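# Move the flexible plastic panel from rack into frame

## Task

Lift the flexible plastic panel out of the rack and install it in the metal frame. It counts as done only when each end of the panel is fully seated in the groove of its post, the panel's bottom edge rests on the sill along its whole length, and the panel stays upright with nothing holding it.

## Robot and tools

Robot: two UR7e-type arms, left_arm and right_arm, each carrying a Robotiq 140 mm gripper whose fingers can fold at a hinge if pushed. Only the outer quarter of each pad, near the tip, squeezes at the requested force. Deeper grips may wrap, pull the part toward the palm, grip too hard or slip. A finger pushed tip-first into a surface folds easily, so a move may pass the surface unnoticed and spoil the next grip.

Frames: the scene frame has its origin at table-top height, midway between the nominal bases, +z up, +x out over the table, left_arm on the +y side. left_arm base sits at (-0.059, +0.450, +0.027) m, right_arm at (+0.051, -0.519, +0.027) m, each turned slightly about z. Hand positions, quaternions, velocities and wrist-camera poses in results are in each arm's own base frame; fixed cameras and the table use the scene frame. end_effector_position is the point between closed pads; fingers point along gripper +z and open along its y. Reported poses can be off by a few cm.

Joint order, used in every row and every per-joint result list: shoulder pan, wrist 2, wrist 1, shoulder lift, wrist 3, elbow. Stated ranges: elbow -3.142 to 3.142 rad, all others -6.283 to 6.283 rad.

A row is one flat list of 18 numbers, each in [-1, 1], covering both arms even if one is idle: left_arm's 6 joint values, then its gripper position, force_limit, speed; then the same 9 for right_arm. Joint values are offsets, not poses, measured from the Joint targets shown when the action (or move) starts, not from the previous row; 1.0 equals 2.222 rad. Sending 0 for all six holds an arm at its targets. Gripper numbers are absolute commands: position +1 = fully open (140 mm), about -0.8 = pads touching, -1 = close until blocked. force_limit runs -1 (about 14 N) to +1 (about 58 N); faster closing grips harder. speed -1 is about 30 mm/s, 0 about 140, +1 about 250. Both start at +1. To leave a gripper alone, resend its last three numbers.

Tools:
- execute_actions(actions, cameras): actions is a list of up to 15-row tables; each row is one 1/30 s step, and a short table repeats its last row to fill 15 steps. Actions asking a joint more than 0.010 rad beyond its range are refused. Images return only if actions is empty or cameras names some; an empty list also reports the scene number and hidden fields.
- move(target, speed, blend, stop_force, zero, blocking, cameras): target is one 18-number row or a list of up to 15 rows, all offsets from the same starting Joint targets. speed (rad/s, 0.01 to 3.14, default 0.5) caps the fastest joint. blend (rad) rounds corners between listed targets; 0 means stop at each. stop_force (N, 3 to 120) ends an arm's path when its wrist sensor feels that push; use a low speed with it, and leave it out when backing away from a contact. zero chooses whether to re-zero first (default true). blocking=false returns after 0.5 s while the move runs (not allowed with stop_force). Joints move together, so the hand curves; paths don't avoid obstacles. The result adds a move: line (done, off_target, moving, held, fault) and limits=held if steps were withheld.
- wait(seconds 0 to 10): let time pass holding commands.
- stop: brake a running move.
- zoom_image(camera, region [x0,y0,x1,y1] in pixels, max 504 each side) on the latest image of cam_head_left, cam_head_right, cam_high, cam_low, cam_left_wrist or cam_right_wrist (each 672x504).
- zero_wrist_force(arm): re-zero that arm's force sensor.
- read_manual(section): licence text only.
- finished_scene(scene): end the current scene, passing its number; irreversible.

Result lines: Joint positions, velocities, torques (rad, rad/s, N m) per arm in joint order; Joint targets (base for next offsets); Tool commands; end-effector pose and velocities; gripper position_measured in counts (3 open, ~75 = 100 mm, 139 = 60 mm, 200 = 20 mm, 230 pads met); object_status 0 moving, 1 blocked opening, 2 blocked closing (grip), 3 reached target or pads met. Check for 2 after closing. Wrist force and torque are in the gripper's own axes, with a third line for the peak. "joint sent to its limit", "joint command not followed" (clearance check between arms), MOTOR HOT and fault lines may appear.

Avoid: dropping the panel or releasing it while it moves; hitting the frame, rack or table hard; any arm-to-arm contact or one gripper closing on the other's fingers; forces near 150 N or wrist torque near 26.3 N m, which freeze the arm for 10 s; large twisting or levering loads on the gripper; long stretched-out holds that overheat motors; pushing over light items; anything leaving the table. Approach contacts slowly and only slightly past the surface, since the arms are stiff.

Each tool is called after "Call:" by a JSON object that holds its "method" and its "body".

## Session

Call:
{"method": "execute_actions", "body": {"actions": []}}

Scene clock: 0.00 s.
left_arm: end_effector_position=(+0.3227, -0.0367, +0.1395) position_measured=3 object_status=3 end_effector_quat_wxyz=(-0.049, +0.909, -0.394, +0.124) | right_arm: end_effector_position=(+1.0232, +0.3931, +0.3299) position_measured=3 object_status=3 end_effector_quat_wxyz=(-0.281, +0.783, -0.059, +0.552)
Joint names: [shoulder pan, wrist 2, wrist 1, shoulder lift, wrist 3, elbow]
Joint positions: left_arm=[-0.721 -1.403 -1.938 -2.296 3.256 2.454] | right_arm=[0.187 -1.368 -3.062 -0.507 3.638 0.668]
Joint velocities: within noise
Joint torques (N m): no reading
Wrist force (N): no reading
Wrist torque (N m): no reading
Wrist force, peak (N): no reading
Joint targets: left_arm=[-0.721 -1.403 -1.938 -2.296 3.256 2.454] | right_arm=[0.187 -1.368 -3.062 -0.507 3.638 0.668]
Tool commands: left_gripper/position=+1.0 left_gripper/force_limit=+1.0 left_gripper/speed=+1.0 right_gripper/position=+1.0 right_gripper/force_limit=+1.0 right_gripper/speed=+1.0

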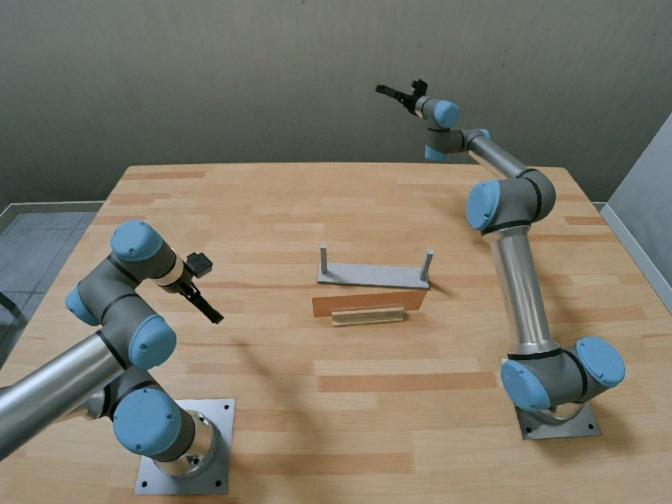

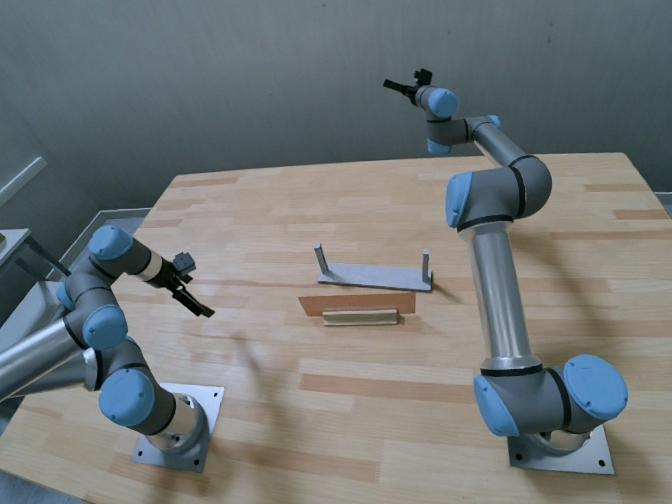

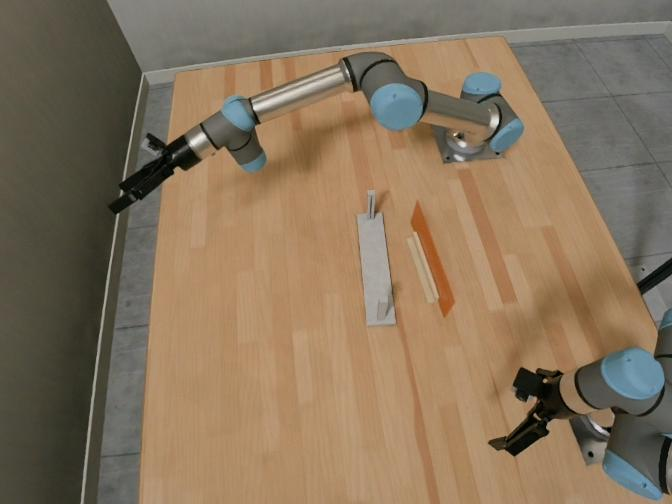

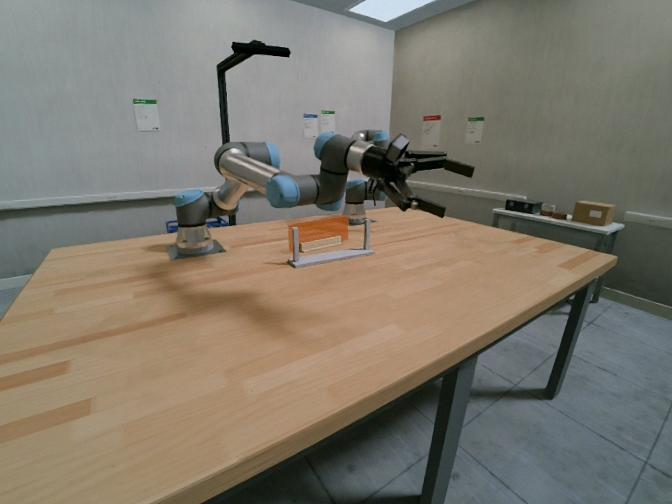

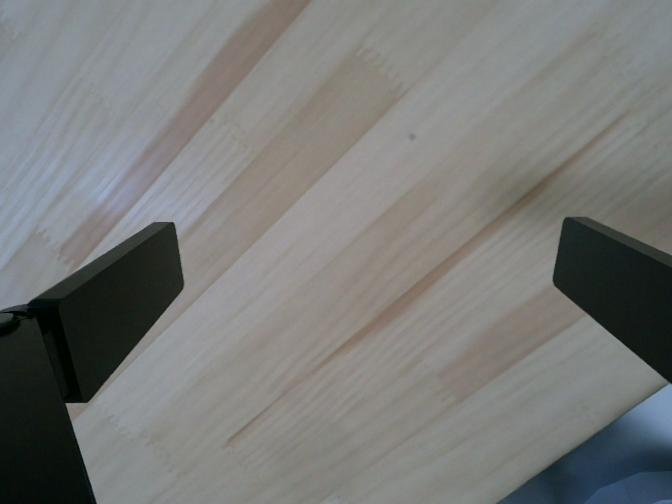

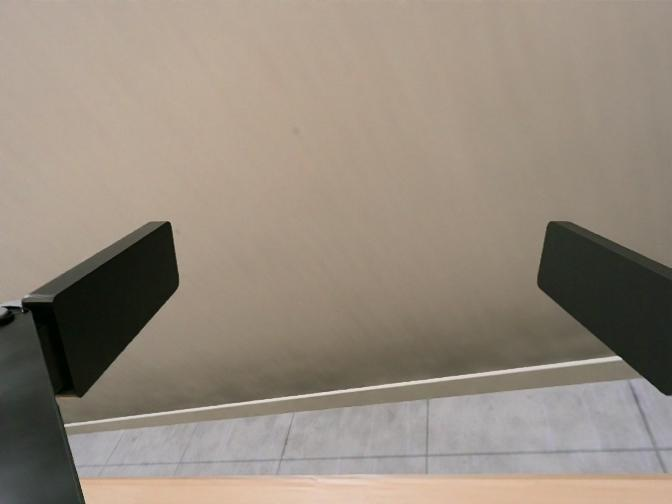

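Call:
{"method": "zoom_image", "body": {"camera": "cam_high", "region": [340, 170, 480, 340]}}

Call:
{"method": "zoom_image", "body": {"camera": "cam_head_left", "region": [290, 225, 450, 340]}}

Call:
{"method": "zoom_image", "body": {"camera": "cam_low", "region": [270, 200, 400, 280]}}

Scaled by 2.965 from the camera's 672x504 image, which has a finer 960x720 frame.

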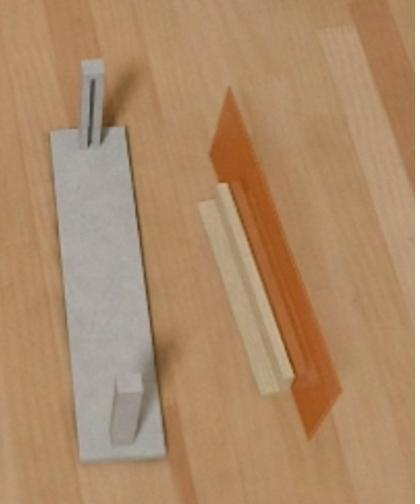

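Scaled by 3.150 from the camera's 672x504 image, which has a finer 960x720 frame.

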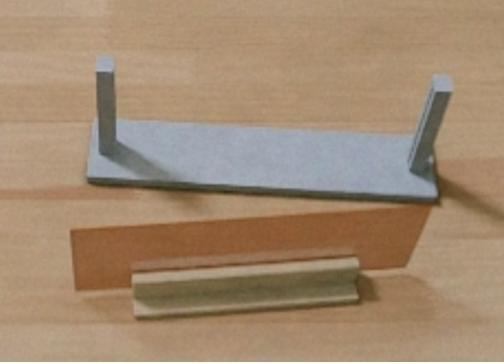

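Scaled by 3.877 from the camera's 672x504 image, which has a finer 960x720 frame.

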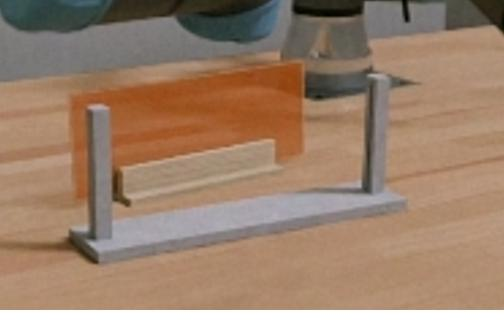

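Call:
{"method": "move", "body": {"target": [-0.1986, -0.0755, 0.16207, 0.30294, -0.99, -0.37085, -0.25, -1, 0, 0.21797, -0.09127, 0.67139, -0.53768, 0.69114, 0.46494, -0.25, -1, 0], "speed": 1.2}}

Call:
{"method": "move", "body": {"target": [0, 0, 0, 0, -0.34901, 0, -0.25, -1, 0, 0, 0, 0, 0, 0, 0, -0.25, -1, 0], "speed": 1.0, "cameras": ["all"]}}

Scene clock: 40.00 s.
left_arm: end_effector_position=(+0.3092, -0.3780, +0.2730) position_measured=160 object_status=3 end_effector_quat_wxyz=(+0.000, +0.895, +0.445, +0.000) | right_arm: end_effector_position=(+0.2589, +0.3759, +0.2729) position_measured=160 object_status=3 end_effector_quat_wxyz=(+0.000, +0.777, -0.629, +0.000)
Joint names: [shoulder pan, wrist 2, wrist 1, shoulder lift, wrist 3, elbow]
Joint positions: left_arm=[-1.162 -1.57 -1.578 -1.623 1.056 1.63] | right_arm=[0.671 -1.571 -1.57 -1.701 5.173 1.701]
Joint torques (N m): left_arm=[-7.17 -1.64 -1.45 -12.8 -1.48 -38.88] | right_arm=[12.66 -2.06 -1.63 -25.36 1.68 -13.62]
Wrist force (N): left_arm=[-1.0 0.6 -0.4] | right_arm=[3.0 -0.8 2.1]
Wrist torque (N m): left_arm=[0.18 0.15 0.02] | right_arm=[0.07 -0.63 -0.40]
Wrist force, peak (N): left_arm=[-2.0 1.1 -0.5] | right_arm=[3.8 1.4 2.1]
Joint targets: left_arm=[-1.162 -1.570 -1.578 -1.623 1.056 1.630] | right_arm=[0.671 -1.571 -1.570 -1.702 5.174 1.701]
move: done

Scene clock: 41.67 s.
left_arm: end_effector_position=(+0.3092, -0.3780, +0.2730) position_measured=160 object_status=3 end_effector_quat_wxyz=(+0.000, +0.660, +0.751, +0.000) | right_arm: end_effector_position=(+0.2587, +0.3758, +0.2729) position_measured=160 object_status=3 end_effector_quat_wxyz=(+0.000, +0.777, -0.629, +0.000)
Joint names: [shoulder pan, wrist 2, wrist 1, shoulder lift, wrist 3, elbow]
Joint positions: left_arm=[-1.162 -1.57 -1.578 -1.623 0.281 1.63] | right_arm=[0.671 -1.571 -1.57 -1.702 5.174 1.701]
Joint torques (N m): left_arm=[-7.4 -1.56 -1.37 -13.25 -1.39 -36.67] | right_arm=[12.53 -2.17 -1.52 -25.48 2.1 -12.67]
Wrist force (N): left_arm=[-0.5 0.6 -0.7] | right_arm=[3.1 -0.8 2.1]
Wrist torque (N m): left_arm=[0.18 0.04 0.02] | right_arm=[0.07 -0.66 -0.40]
Wrist force, peak (N): left_arm=[-0.9 0.8 -0.5] | right_arm=[3.4 -0.7 2.1]
Joint targets: left_arm=[-1.162 -1.570 -1.578 -1.623 0.281 1.630] | right_arm=[0.671 -1.571 -1.570 -1.702 5.174 1.701]
move: done

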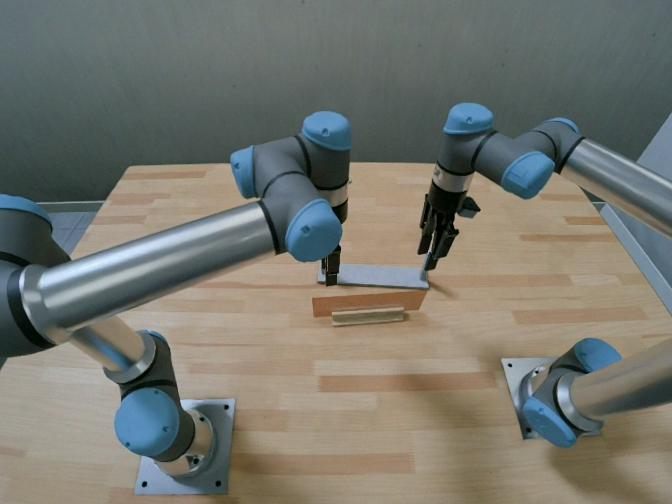

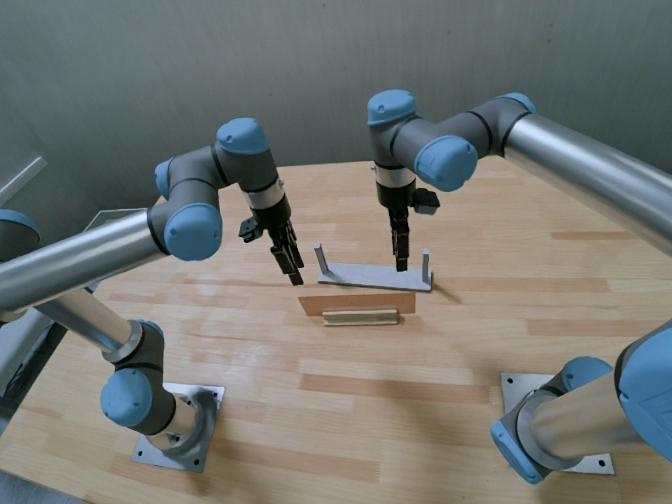

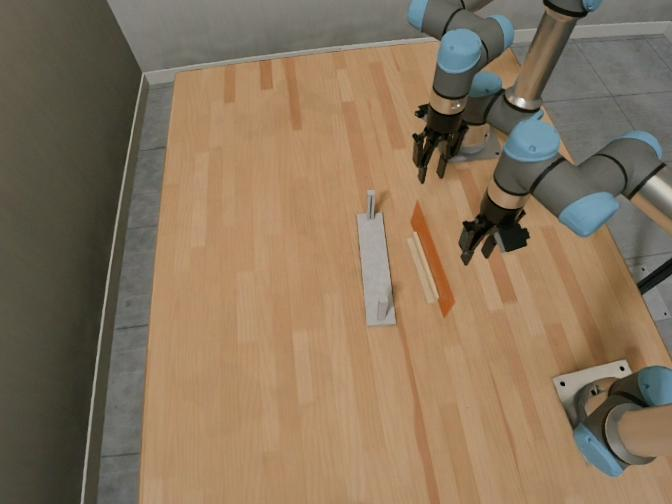

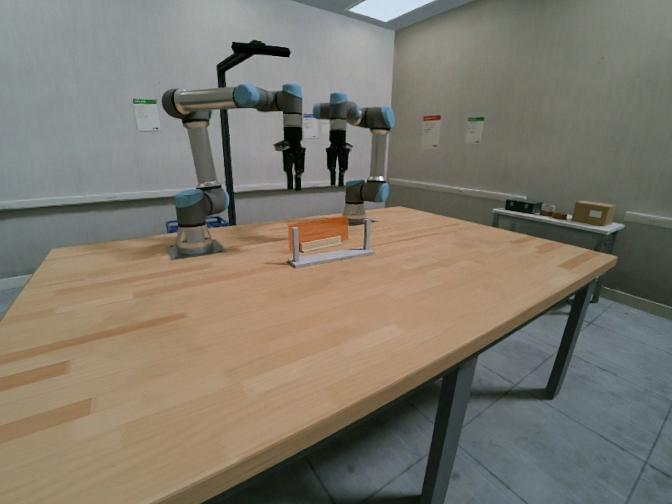

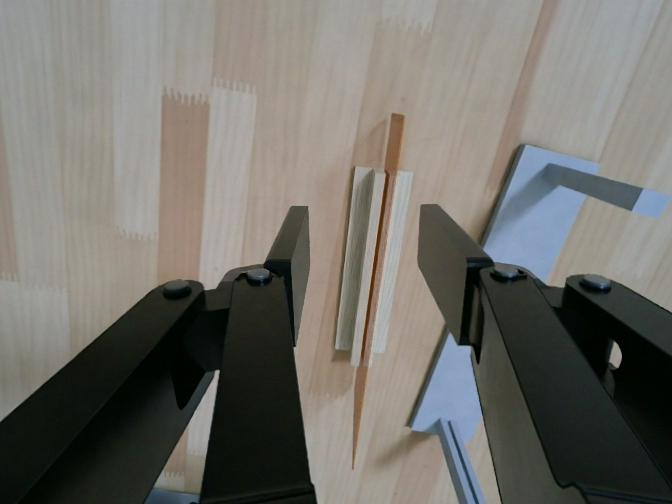

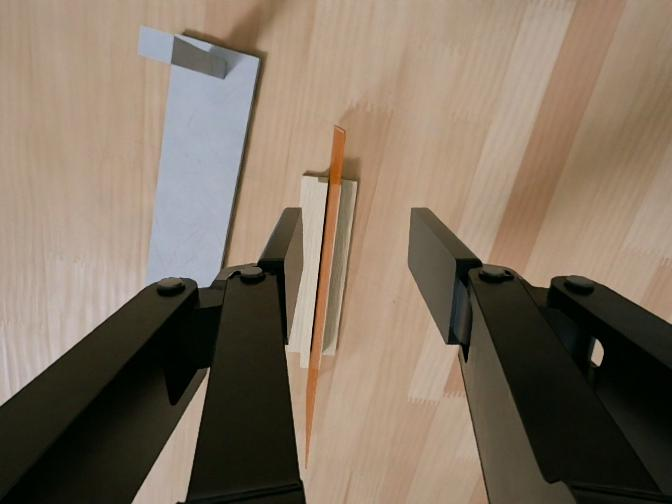

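Call:
{"method": "zoom_image", "body": {"camera": "cam_left_wrist", "region": [310, 90, 450, 290]}}

Call:
{"method": "zoom_image", "body": {"camera": "cam_right_wrist", "region": [270, 100, 410, 300]}}

Call:
{"method": "zoom_image", "body": {"camera": "cam_left_wrist", "region": [300, 280, 440, 480]}}

Call:
{"method": "zoom_image", "body": {"camera": "cam_right_wrist", "region": [260, 280, 400, 480]}}

Scaled by 2.520 from the camera's 672x504 image, which has a finer 960x720 frame.

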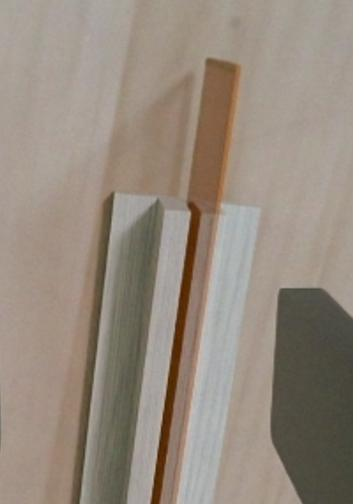

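Scaled by 2.520 from the camera's 672x504 image, which has a finer 960x720 frame.

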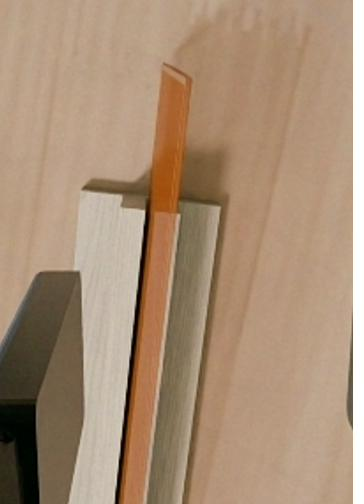

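Scaled by 2.520 from the camera's 672x504 image, which has a finer 960x720 frame.

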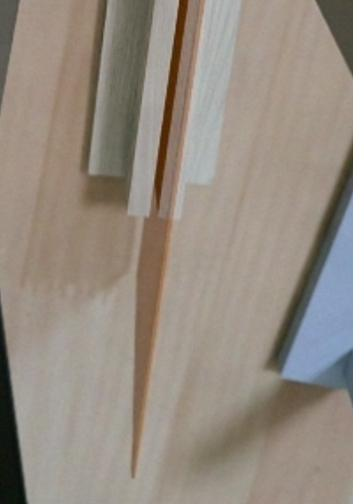

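Scaled by 2.520 from the camera's 672x504 image, which has a finer 960x720 frame.

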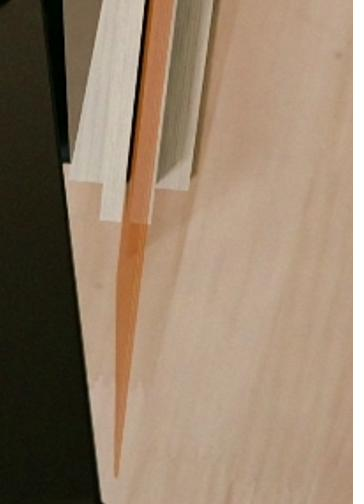

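Call:
{"method": "move", "body": {"target": [0.026787, -0.00036, -0.116629, 0.035347, 0.072372, 0.081373, -0.25, -1, 0, 0.005779, 0.00009, -0.119055, 0.026283, 0.054518, 0.092862, -0.25, -1, 0], "speed": 0.4, "cameras": ["cam_left_wrist", "cam_right_wrist", "cam_low"]}}

Scene clock: 76.73 s.
left_arm: end_effector_position=(+0.3396, -0.3765, +0.1731) position_measured=160 object_status=3 end_effector_quat_wxyz=(+0.000, +0.697, +0.717, +0.000) | right_arm: end_effector_position=(+0.2624, +0.3861, +0.1729) position_measured=160 object_status=3 end_effector_quat_wxyz=(+0.000, +0.742, -0.670, +0.000)
Joint names: [shoulder pan, wrist 2, wrist 1, shoulder lift, wrist 3, elbow]
Joint positions: left_arm=[-1.102 -1.571 -1.837 -1.545 0.441 1.811] | right_arm=[0.684 -1.57 -1.834 -1.643 5.295 1.907]
Joint torques (N m): left_arm=[10.48 -1.71 -3.93 -17.38 1.22 -11.94] | right_arm=[12.93 1.64 -4.79 -15.07 1.99 -13.23]
Wrist force (N): left_arm=[-0.7 1.0 -0.2] | right_arm=[3.3 -0.9 2.1]
Wrist torque (N m): left_arm=[0.25 0.11 -0.03] | right_arm=[0.07 -0.71 -0.41]
Wrist force, peak (N): left_arm=[-0.6 0.3 -1.5] | right_arm=[3.0 -0.7 3.1]
Joint targets: left_arm=[-1.102 -1.571 -1.837 -1.545 0.441 1.811] | right_arm=[0.684 -1.570 -1.834 -1.643 5.295 1.907]
move: done
Images, in order (width x height): cam_low 672x504, cam_left_wrist 672x504, cam_right_wrist 672x504.

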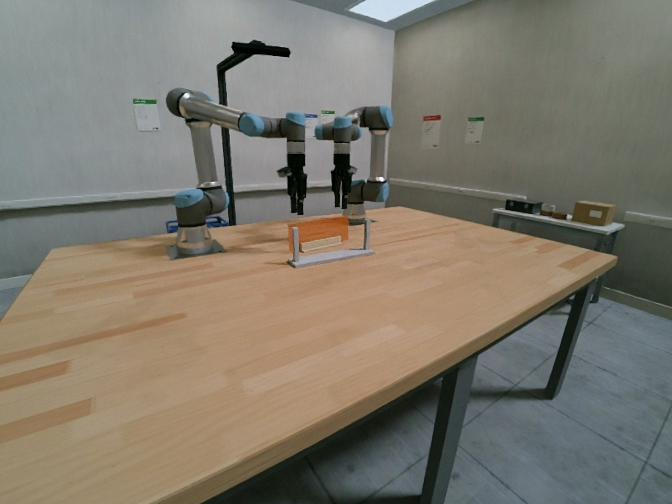

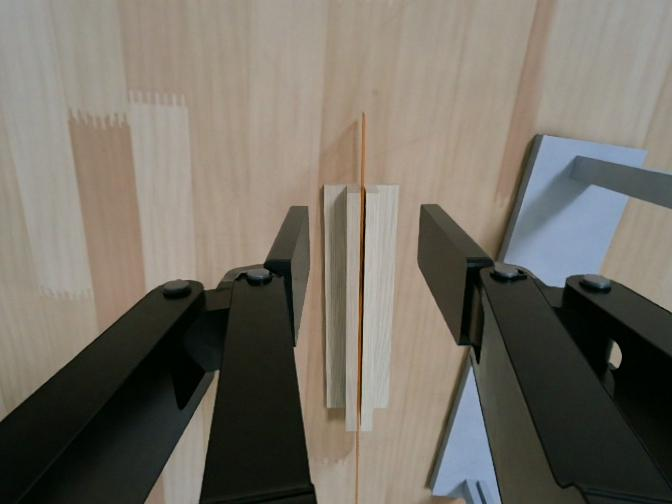

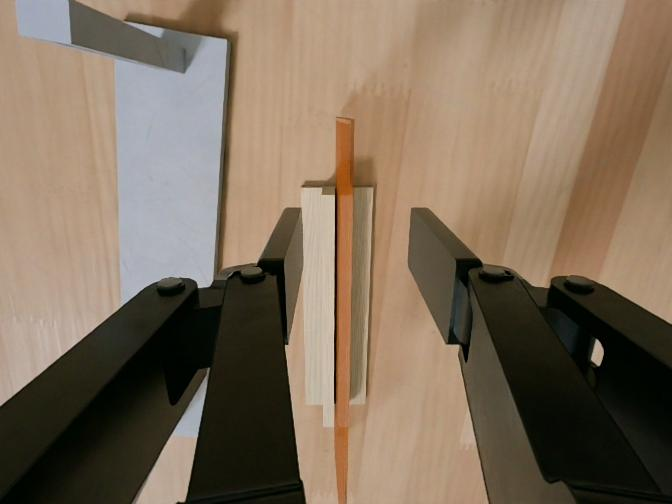

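Call:
{"method": "zoom_image", "body": {"camera": "cam_left_wrist", "region": [310, 90, 430, 240]}}

Call:
{"method": "zoom_image", "body": {"camera": "cam_right_wrist", "region": [290, 90, 410, 240]}}

Call:
{"method": "zoom_image", "body": {"camera": "cam_left_wrist", "region": [310, 340, 430, 490]}}

Call:
{"method": "zoom_image", "body": {"camera": "cam_right_wrist", "region": [290, 340, 410, 490]}}

Scaled by 3.360 from the camera's 672x504 image, which has a finer 960x720 frame.

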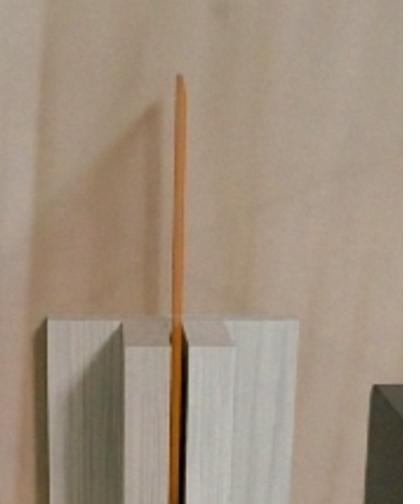

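Scaled by 3.360 from the camera's 672x504 image, which has a finer 960x720 frame.

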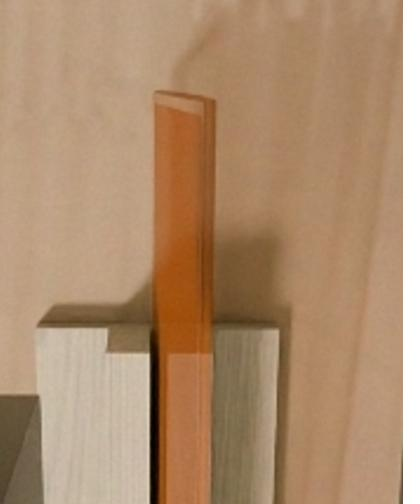

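Scaled by 3.360 from the camera's 672x504 image, which has a finer 960x720 frame.

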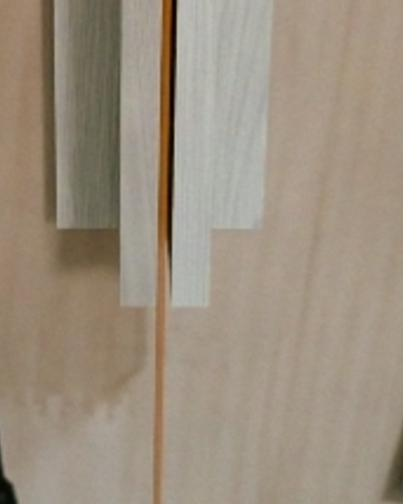

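Scaled by 3.360 from the camera's 672x504 image, which has a finer 960x720 frame.

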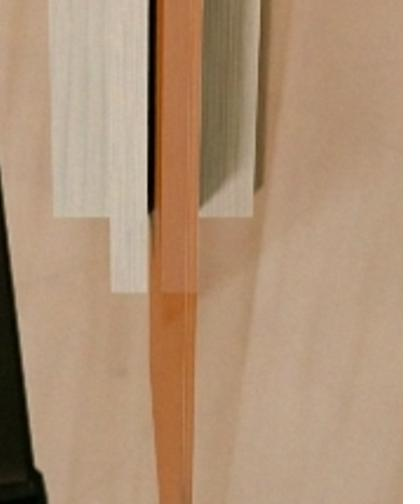

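Call:
{"method": "move", "body": {"target": [0.001205, 0, -0.065039, 0.020965, 0.001925, 0.044073, -0.25, -1, 0, -0.000086, 0, -0.067444, 0.020822, -0.000716, 0.046621, -0.25, -1, 0], "speed": 0.15, "stop_force": 8, "cameras": ["cam_left_wrist", "cam_right_wrist", "cam_low"]}}

Scene clock: 109.93 s.
left_arm: end_effector_position=(+0.3411, -0.3764, +0.1186) position_measured=160 object_status=3 end_effector_quat_wxyz=(+0.000, +0.698, +0.716, +0.000) | right_arm: end_effector_position=(+0.2625, +0.3861, +0.1183) position_measured=160 object_status=3 end_effector_quat_wxyz=(+0.000, +0.743, -0.670, +0.000)
Joint names: [shoulder pan, wrist 2, wrist 1, shoulder lift, wrist 3, elbow]
Joint positions: left_arm=[-1.1 -1.571 -1.982 -1.498 0.446 1.909] | right_arm=[0.684 -1.57 -1.984 -1.597 5.293 2.011]
Joint torques (N m): left_arm=[10.2 -1.74 -3.65 -17.52 1.35 -10.01] | right_arm=[-8.4 1.65 -4.95 -15.7 -1.96 -10.47]
Wrist force (N): left_arm=[-0.3 1.0 -0.3] | right_arm=[3.3 -0.9 1.7]
Wrist torque (N m): left_arm=[0.25 0.02 -0.04] | right_arm=[0.06 -0.72 -0.25]
Wrist force, peak (N): left_arm=[-0.5 1.2 -0.2] | right_arm=[3.5 -0.9 2.0]
Joint targets: left_arm=[-1.100 -1.571 -1.982 -1.498 0.446 1.909] | right_arm=[0.684 -1.570 -1.984 -1.597 5.293 2.011]
move: done
Images, in order (width x height): cam_low 672x504, cam_left_wrist 672x504, cam_right_wrist 672x504.

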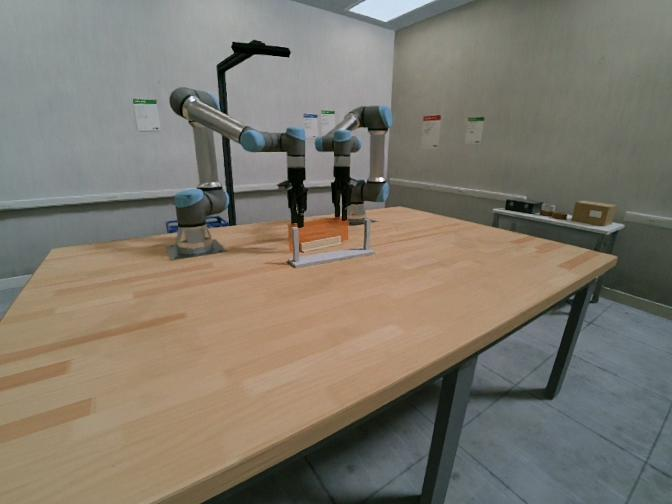

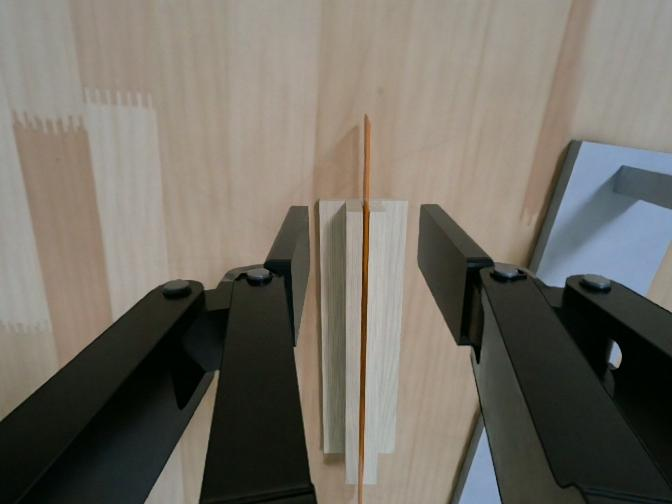

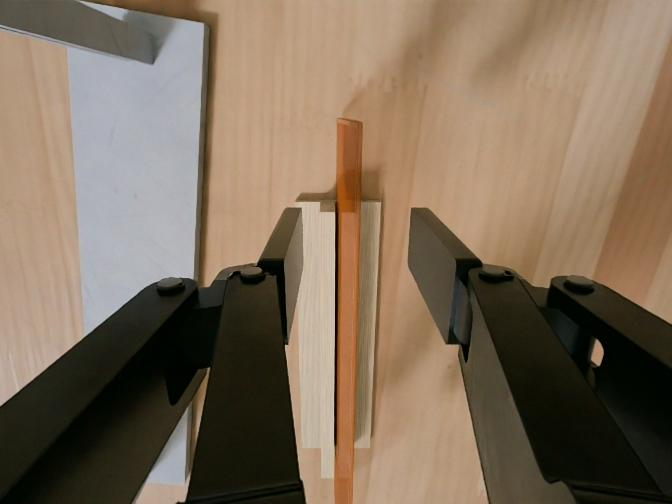

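Call:
{"method": "execute_actions", "body": {"actions": [[[0,0,0,0,0,0,-1,1,-1,0,0,0,0,0,0,-1,1,-1]]], "cameras": ["cam_left_wrist", "cam_right_wrist"]}}

Scene clock: 114.50 s.
left_arm: end_effector_position=(+0.3411, -0.3764, +0.1186) position_measured=232 object_status=0 end_effector_quat_wxyz=(+0.000, +0.698, +0.716, +0.000) | right_arm: end_effector_position=(+0.2625, +0.3861, +0.1183) position_measured=232 object_status=0 end_effector_quat_wxyz=(+0.000, +0.743, -0.670, +0.000)
Joint names: [shoulder pan, wrist 2, wrist 1, shoulder lift, wrist 3, elbow]
Joint positions: left_arm=[-1.1 -1.571 -1.982 -1.498 0.446 1.909] | right_arm=[0.684 -1.57 -1.984 -1.597 5.293 2.011]
Joint torques (N m): left_arm=[9.05 -1.59 -3.1 -17.28 1.14 -9.61] | right_arm=[-8.36 1.69 -2.75 -15.22 -1.93 -10.81]
Wrist force (N): left_arm=[0.3 0.7 -2.5] | right_arm=[3.9 -1.1 -0.3]
Wrist torque (N m): left_arm=[0.18 0.04 -0.03] | right_arm=[0.10 -0.72 -0.23]
Wrist force, peak (N): left_arm=[0.4 0.9 -2.5] | right_arm=[4.1 -1.1 -0.5]
Joint targets: left_arm=[-1.100 -1.571 -1.982 -1.498 0.446 1.909] | right_arm=[0.684 -1.570 -1.984 -1.597 5.293 2.011]
Step readings (joint positions of left_arm | right_arm):
0: [-1.100 -1.571 -1.982 -1.498 0.446 1.909] | [0.684 -1.570 -1.984 -1.597 5.293 2.011]
1: [-1.100 -1.571 -1.982 -1.498 0.446 1.909] | [0.684 -1.570 -1.984 -1.597 5.293 2.011]
2: [-1.100 -1.571 -1.982 -1.498 0.446 1.909] | [0.684 -1.570 -1.984 -1.597 5.293 2.011]
4: [-1.100 -1.571 -1.982 -1.498 0.446 1.909] | [0.684 -1.570 -1.984 -1.597 5.293 2.011]
8: [-1.100 -1.571 -1.982 -1.498 0.446 1.909] | [0.684 -1.570 -1.984 -1.597 5.293 2.011]
15: [-1.100 -1.571 -1.982 -1.498 0.446 1.909] | [0.684 -1.570 -1.984 -1.597 5.293 2.011]
Images, in order (width x height): cam_left_wrist 672x504, cam_right_wrist 672x504.

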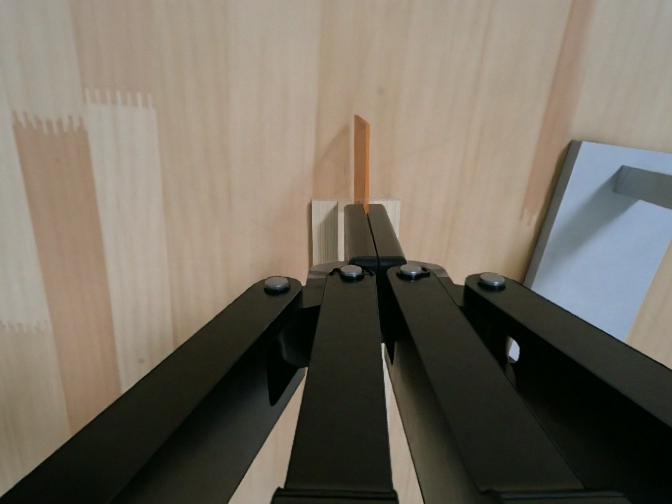

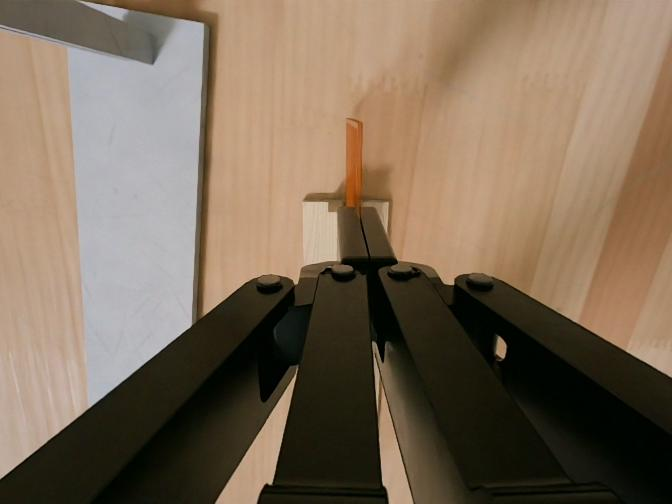

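Call:
{"method": "move", "body": {"target": [0, 0, 0.065784, -0.020128, 0, -0.045656, -1, 1, -1, 0, 0, 0.068173, -0.02091, 0, -0.047263, -1, 1, -1], "speed": 0.12, "cameras": ["cam_left_wrist", "cam_right_wrist", "cam_low", "cam_head_left"]}}

Scene clock: 124.37 s.
left_arm: end_effector_position=(+0.3411, -0.3764, +0.1734) position_measured=232 object_status=3 end_effector_quat_wxyz=(+0.000, +0.698, +0.716, +0.000) | right_arm: end_effector_position=(+0.2625, +0.3861, +0.1732) position_measured=232 object_status=3 end_effector_quat_wxyz=(+0.000, +0.743, -0.670, +0.000)
Joint names: [shoulder pan, wrist 2, wrist 1, shoulder lift, wrist 3, elbow]
Joint positions: left_arm=[-1.1 -1.571 -1.836 -1.543 0.446 1.808] | right_arm=[0.684 -1.57 -1.833 -1.643 5.293 1.906]
Joint torques (N m): left_arm=[2.47 -1.47 -1.54 -41.44 1.11 -37.77] | right_arm=[-7.92 -0.43 -1.77 -26.7 -1.79 -37.9]
Wrist force (N): left_arm=[-0.5 0.6 0.2] | right_arm=[3.2 -0.9 2.2]
Wrist torque (N m): left_arm=[0.19 0.07 -0.02] | right_arm=[0.09 -0.69 -0.25]
Wrist force, peak (N): left_arm=[6.8 1.0 0.1] | right_arm=[9.0 -0.8 2.5]
Joint targets: left_arm=[-1.100 -1.571 -1.836 -1.543 0.446 1.807] | right_arm=[0.684 -1.570 -1.833 -1.643 5.293 1.906]
move: done
Images, in order (width x height): cam_head_left 672x504, cam_low 672x504, cam_left_wrist 672x504, cam_right_wrist 672x504.

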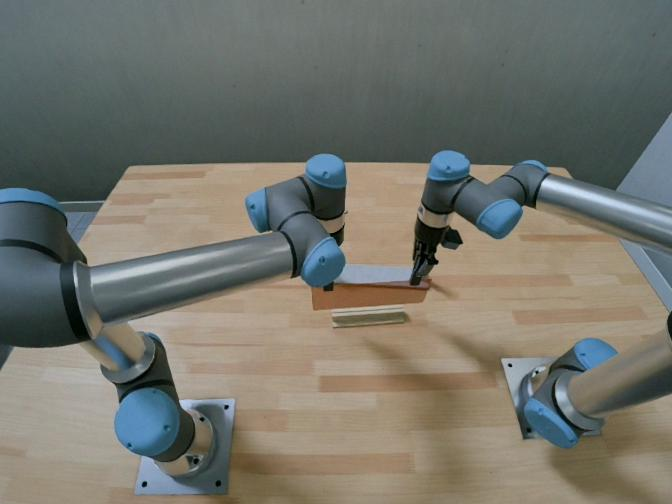

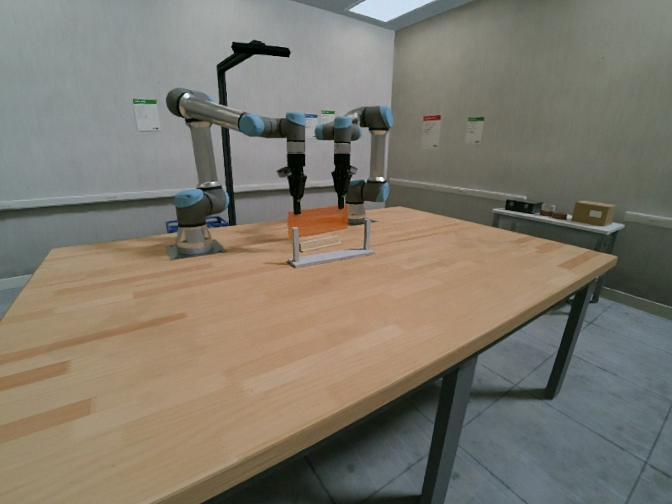

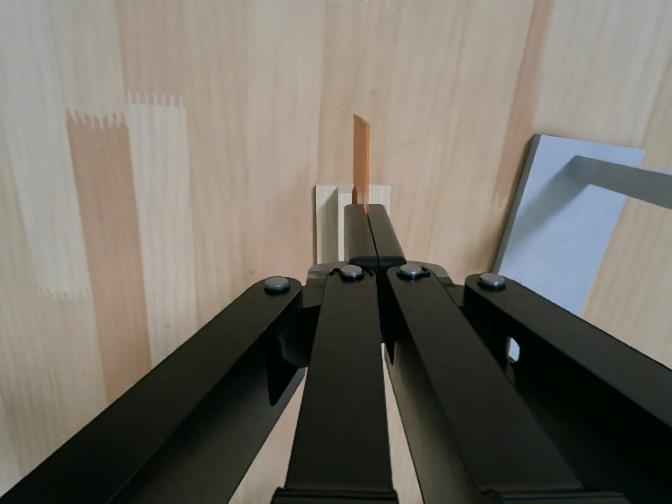

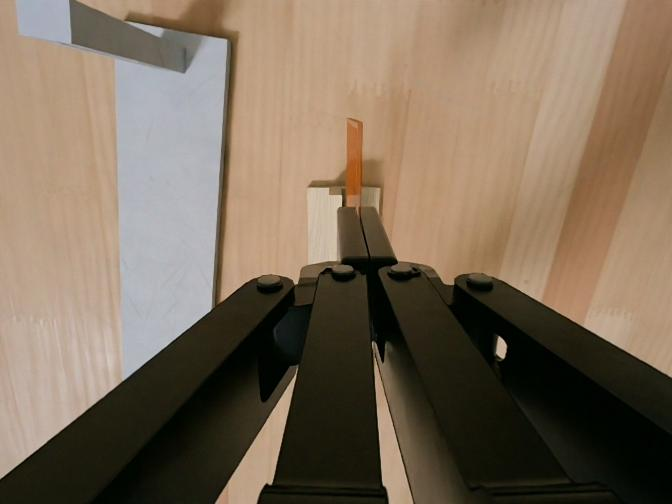

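Call:
{"method": "zoom_image", "body": {"camera": "cam_right_wrist", "region": [0, 0, 280, 400]}}

Call:
{"method": "zoom_image", "body": {"camera": "cam_left_wrist", "region": [472, 110, 672, 410]}}

Scaled by 1.260 from the camera's 672x504 image, which has a finer 960x720 frame.

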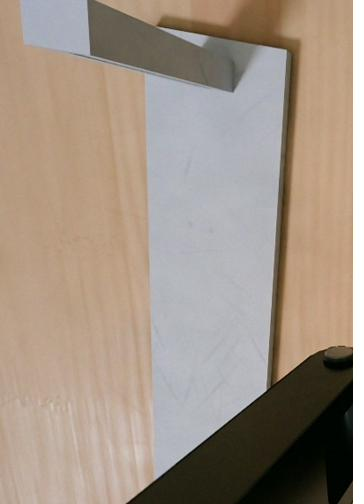

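Scaled by 1.680 from the camera's 672x504 image, which has a finer 960x720 frame.

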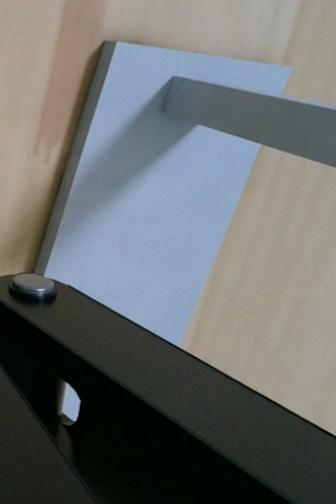

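Call:
{"method": "move", "body": {"target": [[-0.0000243,0,0.0000016,0.0000509,0.022478,-0.0000522,-1,1,-1,0.0000518,0,-0.0000045,0.0000531,-0.02245,-0.0000491,-1,1,-1],[-0.0000968,0,0.0000063,0.000203,0.044908,-0.0002093,-1,1,-1,0.0002066,0,-0.0000171,0.000212,-0.044798,-0.0001949,-1,1,-1],[-0.000387,0,0.0000252,0.0008096,0.089622,-0.0008348,-1,1,-1,0.000824,0,-0.0000684,0.000847,-0.089185,-0.0007781,-1,1,-1],[-0.0008686,0,0.0000567,0.0018173,0.134145,-0.001874,-1,1,-1,0.0018492,0,-0.0001539,0.0019005,-0.133164,-0.0017466,-1,1,-1],[-0.0015374,0,0.0001004,0.0032169,0.17848,-0.0033173,-1,1,-1,0.0032732,0,-0.0002723,0.0033641,-0.176745,-0.0030918,-1,1,-1],[-0.0023897,0,0.0001562,0.005,0.222633,-0.0051557,-1,1,-1,0.0050873,0,-0.0004235,0.0052291,-0.219935,-0.0048056,-1,1,-1],[-0.0028825,0,0.0001881,0.0060311,0.244642,-0.0062192,-1,1,-1,0.0061364,0,-0.0005108,0.0063074,-0.241388,-0.0057966,-1,1,-1],[0.0203726,0,0.0031859,0.0398236,0.2904,-0.0430095,-1,1,-1,-0.015437,0,-0.0009775,0.0147169,-0.24046,-0.0137394,-1,1,-1],[0.0410351,0,0.0090878,0.0740662,0.333564,-0.0831539,-1,1,-1,-0.0357259,0,-0.0013033,0.0247196,-0.238246,-0.0234163,-1,1,-1],[0.0594428,0,0.0179905,0.1089041,0.374474,-0.1268947,-1,1,-1,-0.0546985,0,-0.0013726,0.0361836,-0.234716,-0.034811,-1,1,-1]], "speed": [0.15, 0.15, 0.25, 0.25, 0.25, 0.25, 0.25, 0.25, 0.25, 0.25], "blend": 0.01, "cameras": ["cam_left_wrist", "cam_right_wrist", "cam_low", "cam_high"]}}

Scene clock: 197.63 s.
left_arm: end_effector_position=(+0.4473, -0.4148, +0.1735) position_measured=232 object_status=3 end_effector_quat_wxyz=(+0.000, +0.901, +0.433, +0.000) | right_arm: end_effector_position=(+0.3359, +0.3695, +0.1733) position_measured=232 object_status=3 end_effector_quat_wxyz=(+0.000, +0.861, -0.509, +0.000)
Joint names: [shoulder pan, wrist 2, wrist 1, shoulder lift, wrist 3, elbow]
Joint positions: left_arm=[-0.968 -1.571 -1.796 -1.301 1.277 1.526] | right_arm=[0.563 -1.57 -1.836 -1.563 4.772 1.829]
Joint torques (N m): left_arm=[8.78 -1.2 -2.48 -27.32 1.44 -37.86] | right_arm=[-9.06 1.34 -5.84 -17.53 1.75 -39.13]
Wrist force (N): left_arm=[3.6 -1.9 0.3] | right_arm=[6.6 0.9 2.5]
Wrist torque (N m): left_arm=[0.17 0.10 -0.28] | right_arm=[-0.12 -0.49 -0.14]
Wrist force, peak (N): left_arm=[5.9 -1.8 -0.3] | right_arm=[8.1 2.0 2.6]
Joint targets: left_arm=[-0.968 -1.571 -1.796 -1.301 1.278 1.526] | right_arm=[0.562 -1.570 -1.836 -1.563 4.772 1.829]
move: done
Images, in order (width x height): cam_high 672x504, cam_low 672x504, cam_left_wrist 672x504, cam_right_wrist 672x504.

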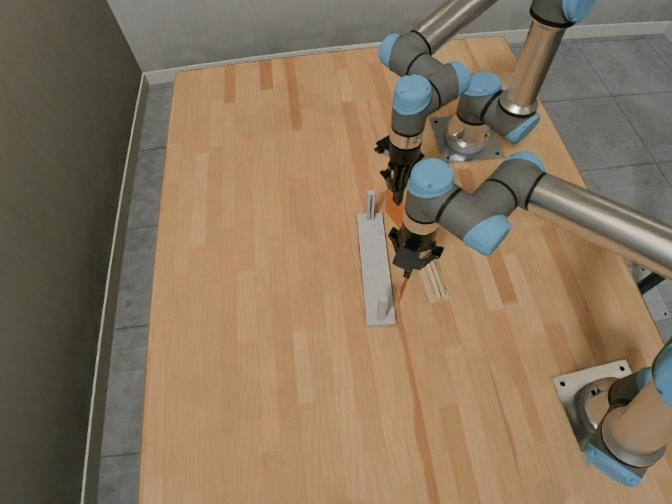

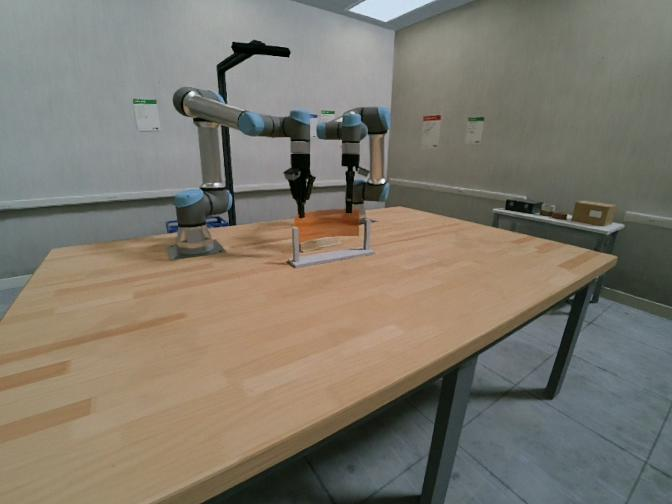

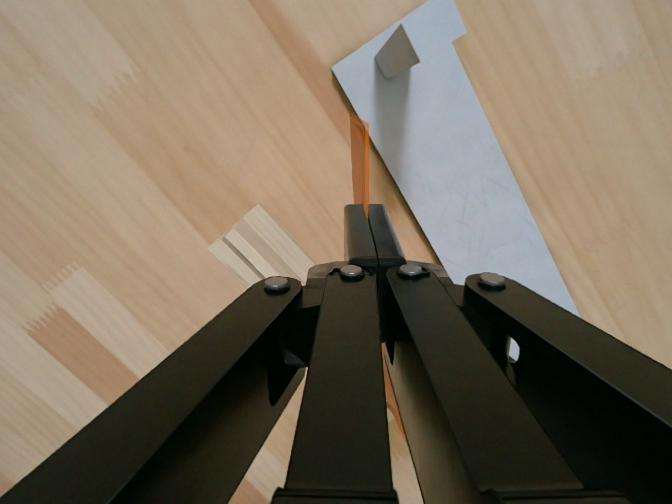

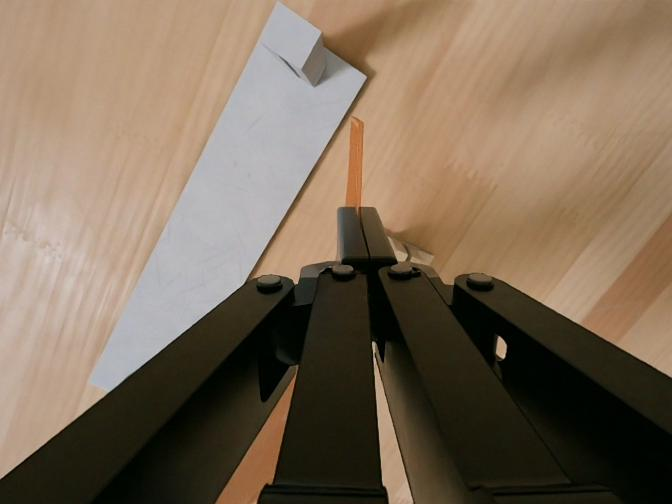

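Call:
{"method": "zoom_image", "body": {"camera": "cam_left_wrist", "region": [320, 0, 520, 220]}}

Call:
{"method": "zoom_image", "body": {"camera": "cam_right_wrist", "region": [230, 0, 400, 220]}}

Call:
{"method": "zoom_image", "body": {"camera": "cam_right_wrist", "region": [60, 200, 300, 420]}}

Scaled by 2.291 from the camera's 672x504 image, which has a finer 960x720 frame.

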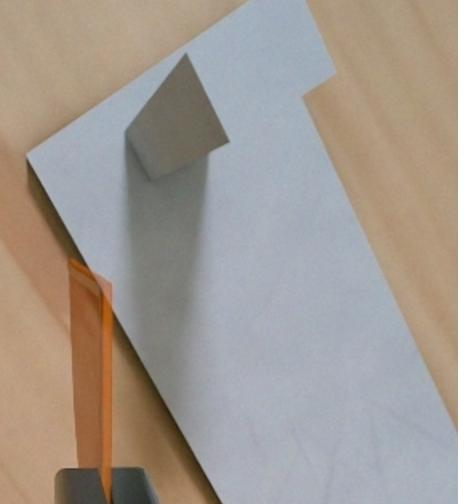

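Scaled by 2.291 from the camera's 672x504 image, which has a finer 960x720 frame.

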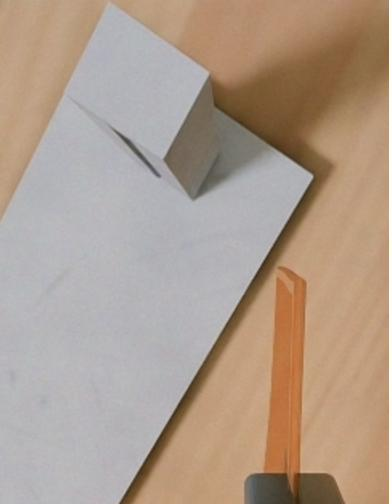

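Scaled by 2.100 from the camera's 672x504 image, which has a finer 960x720 frame.

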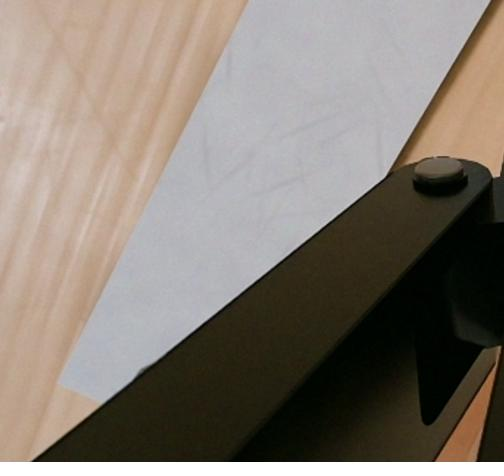

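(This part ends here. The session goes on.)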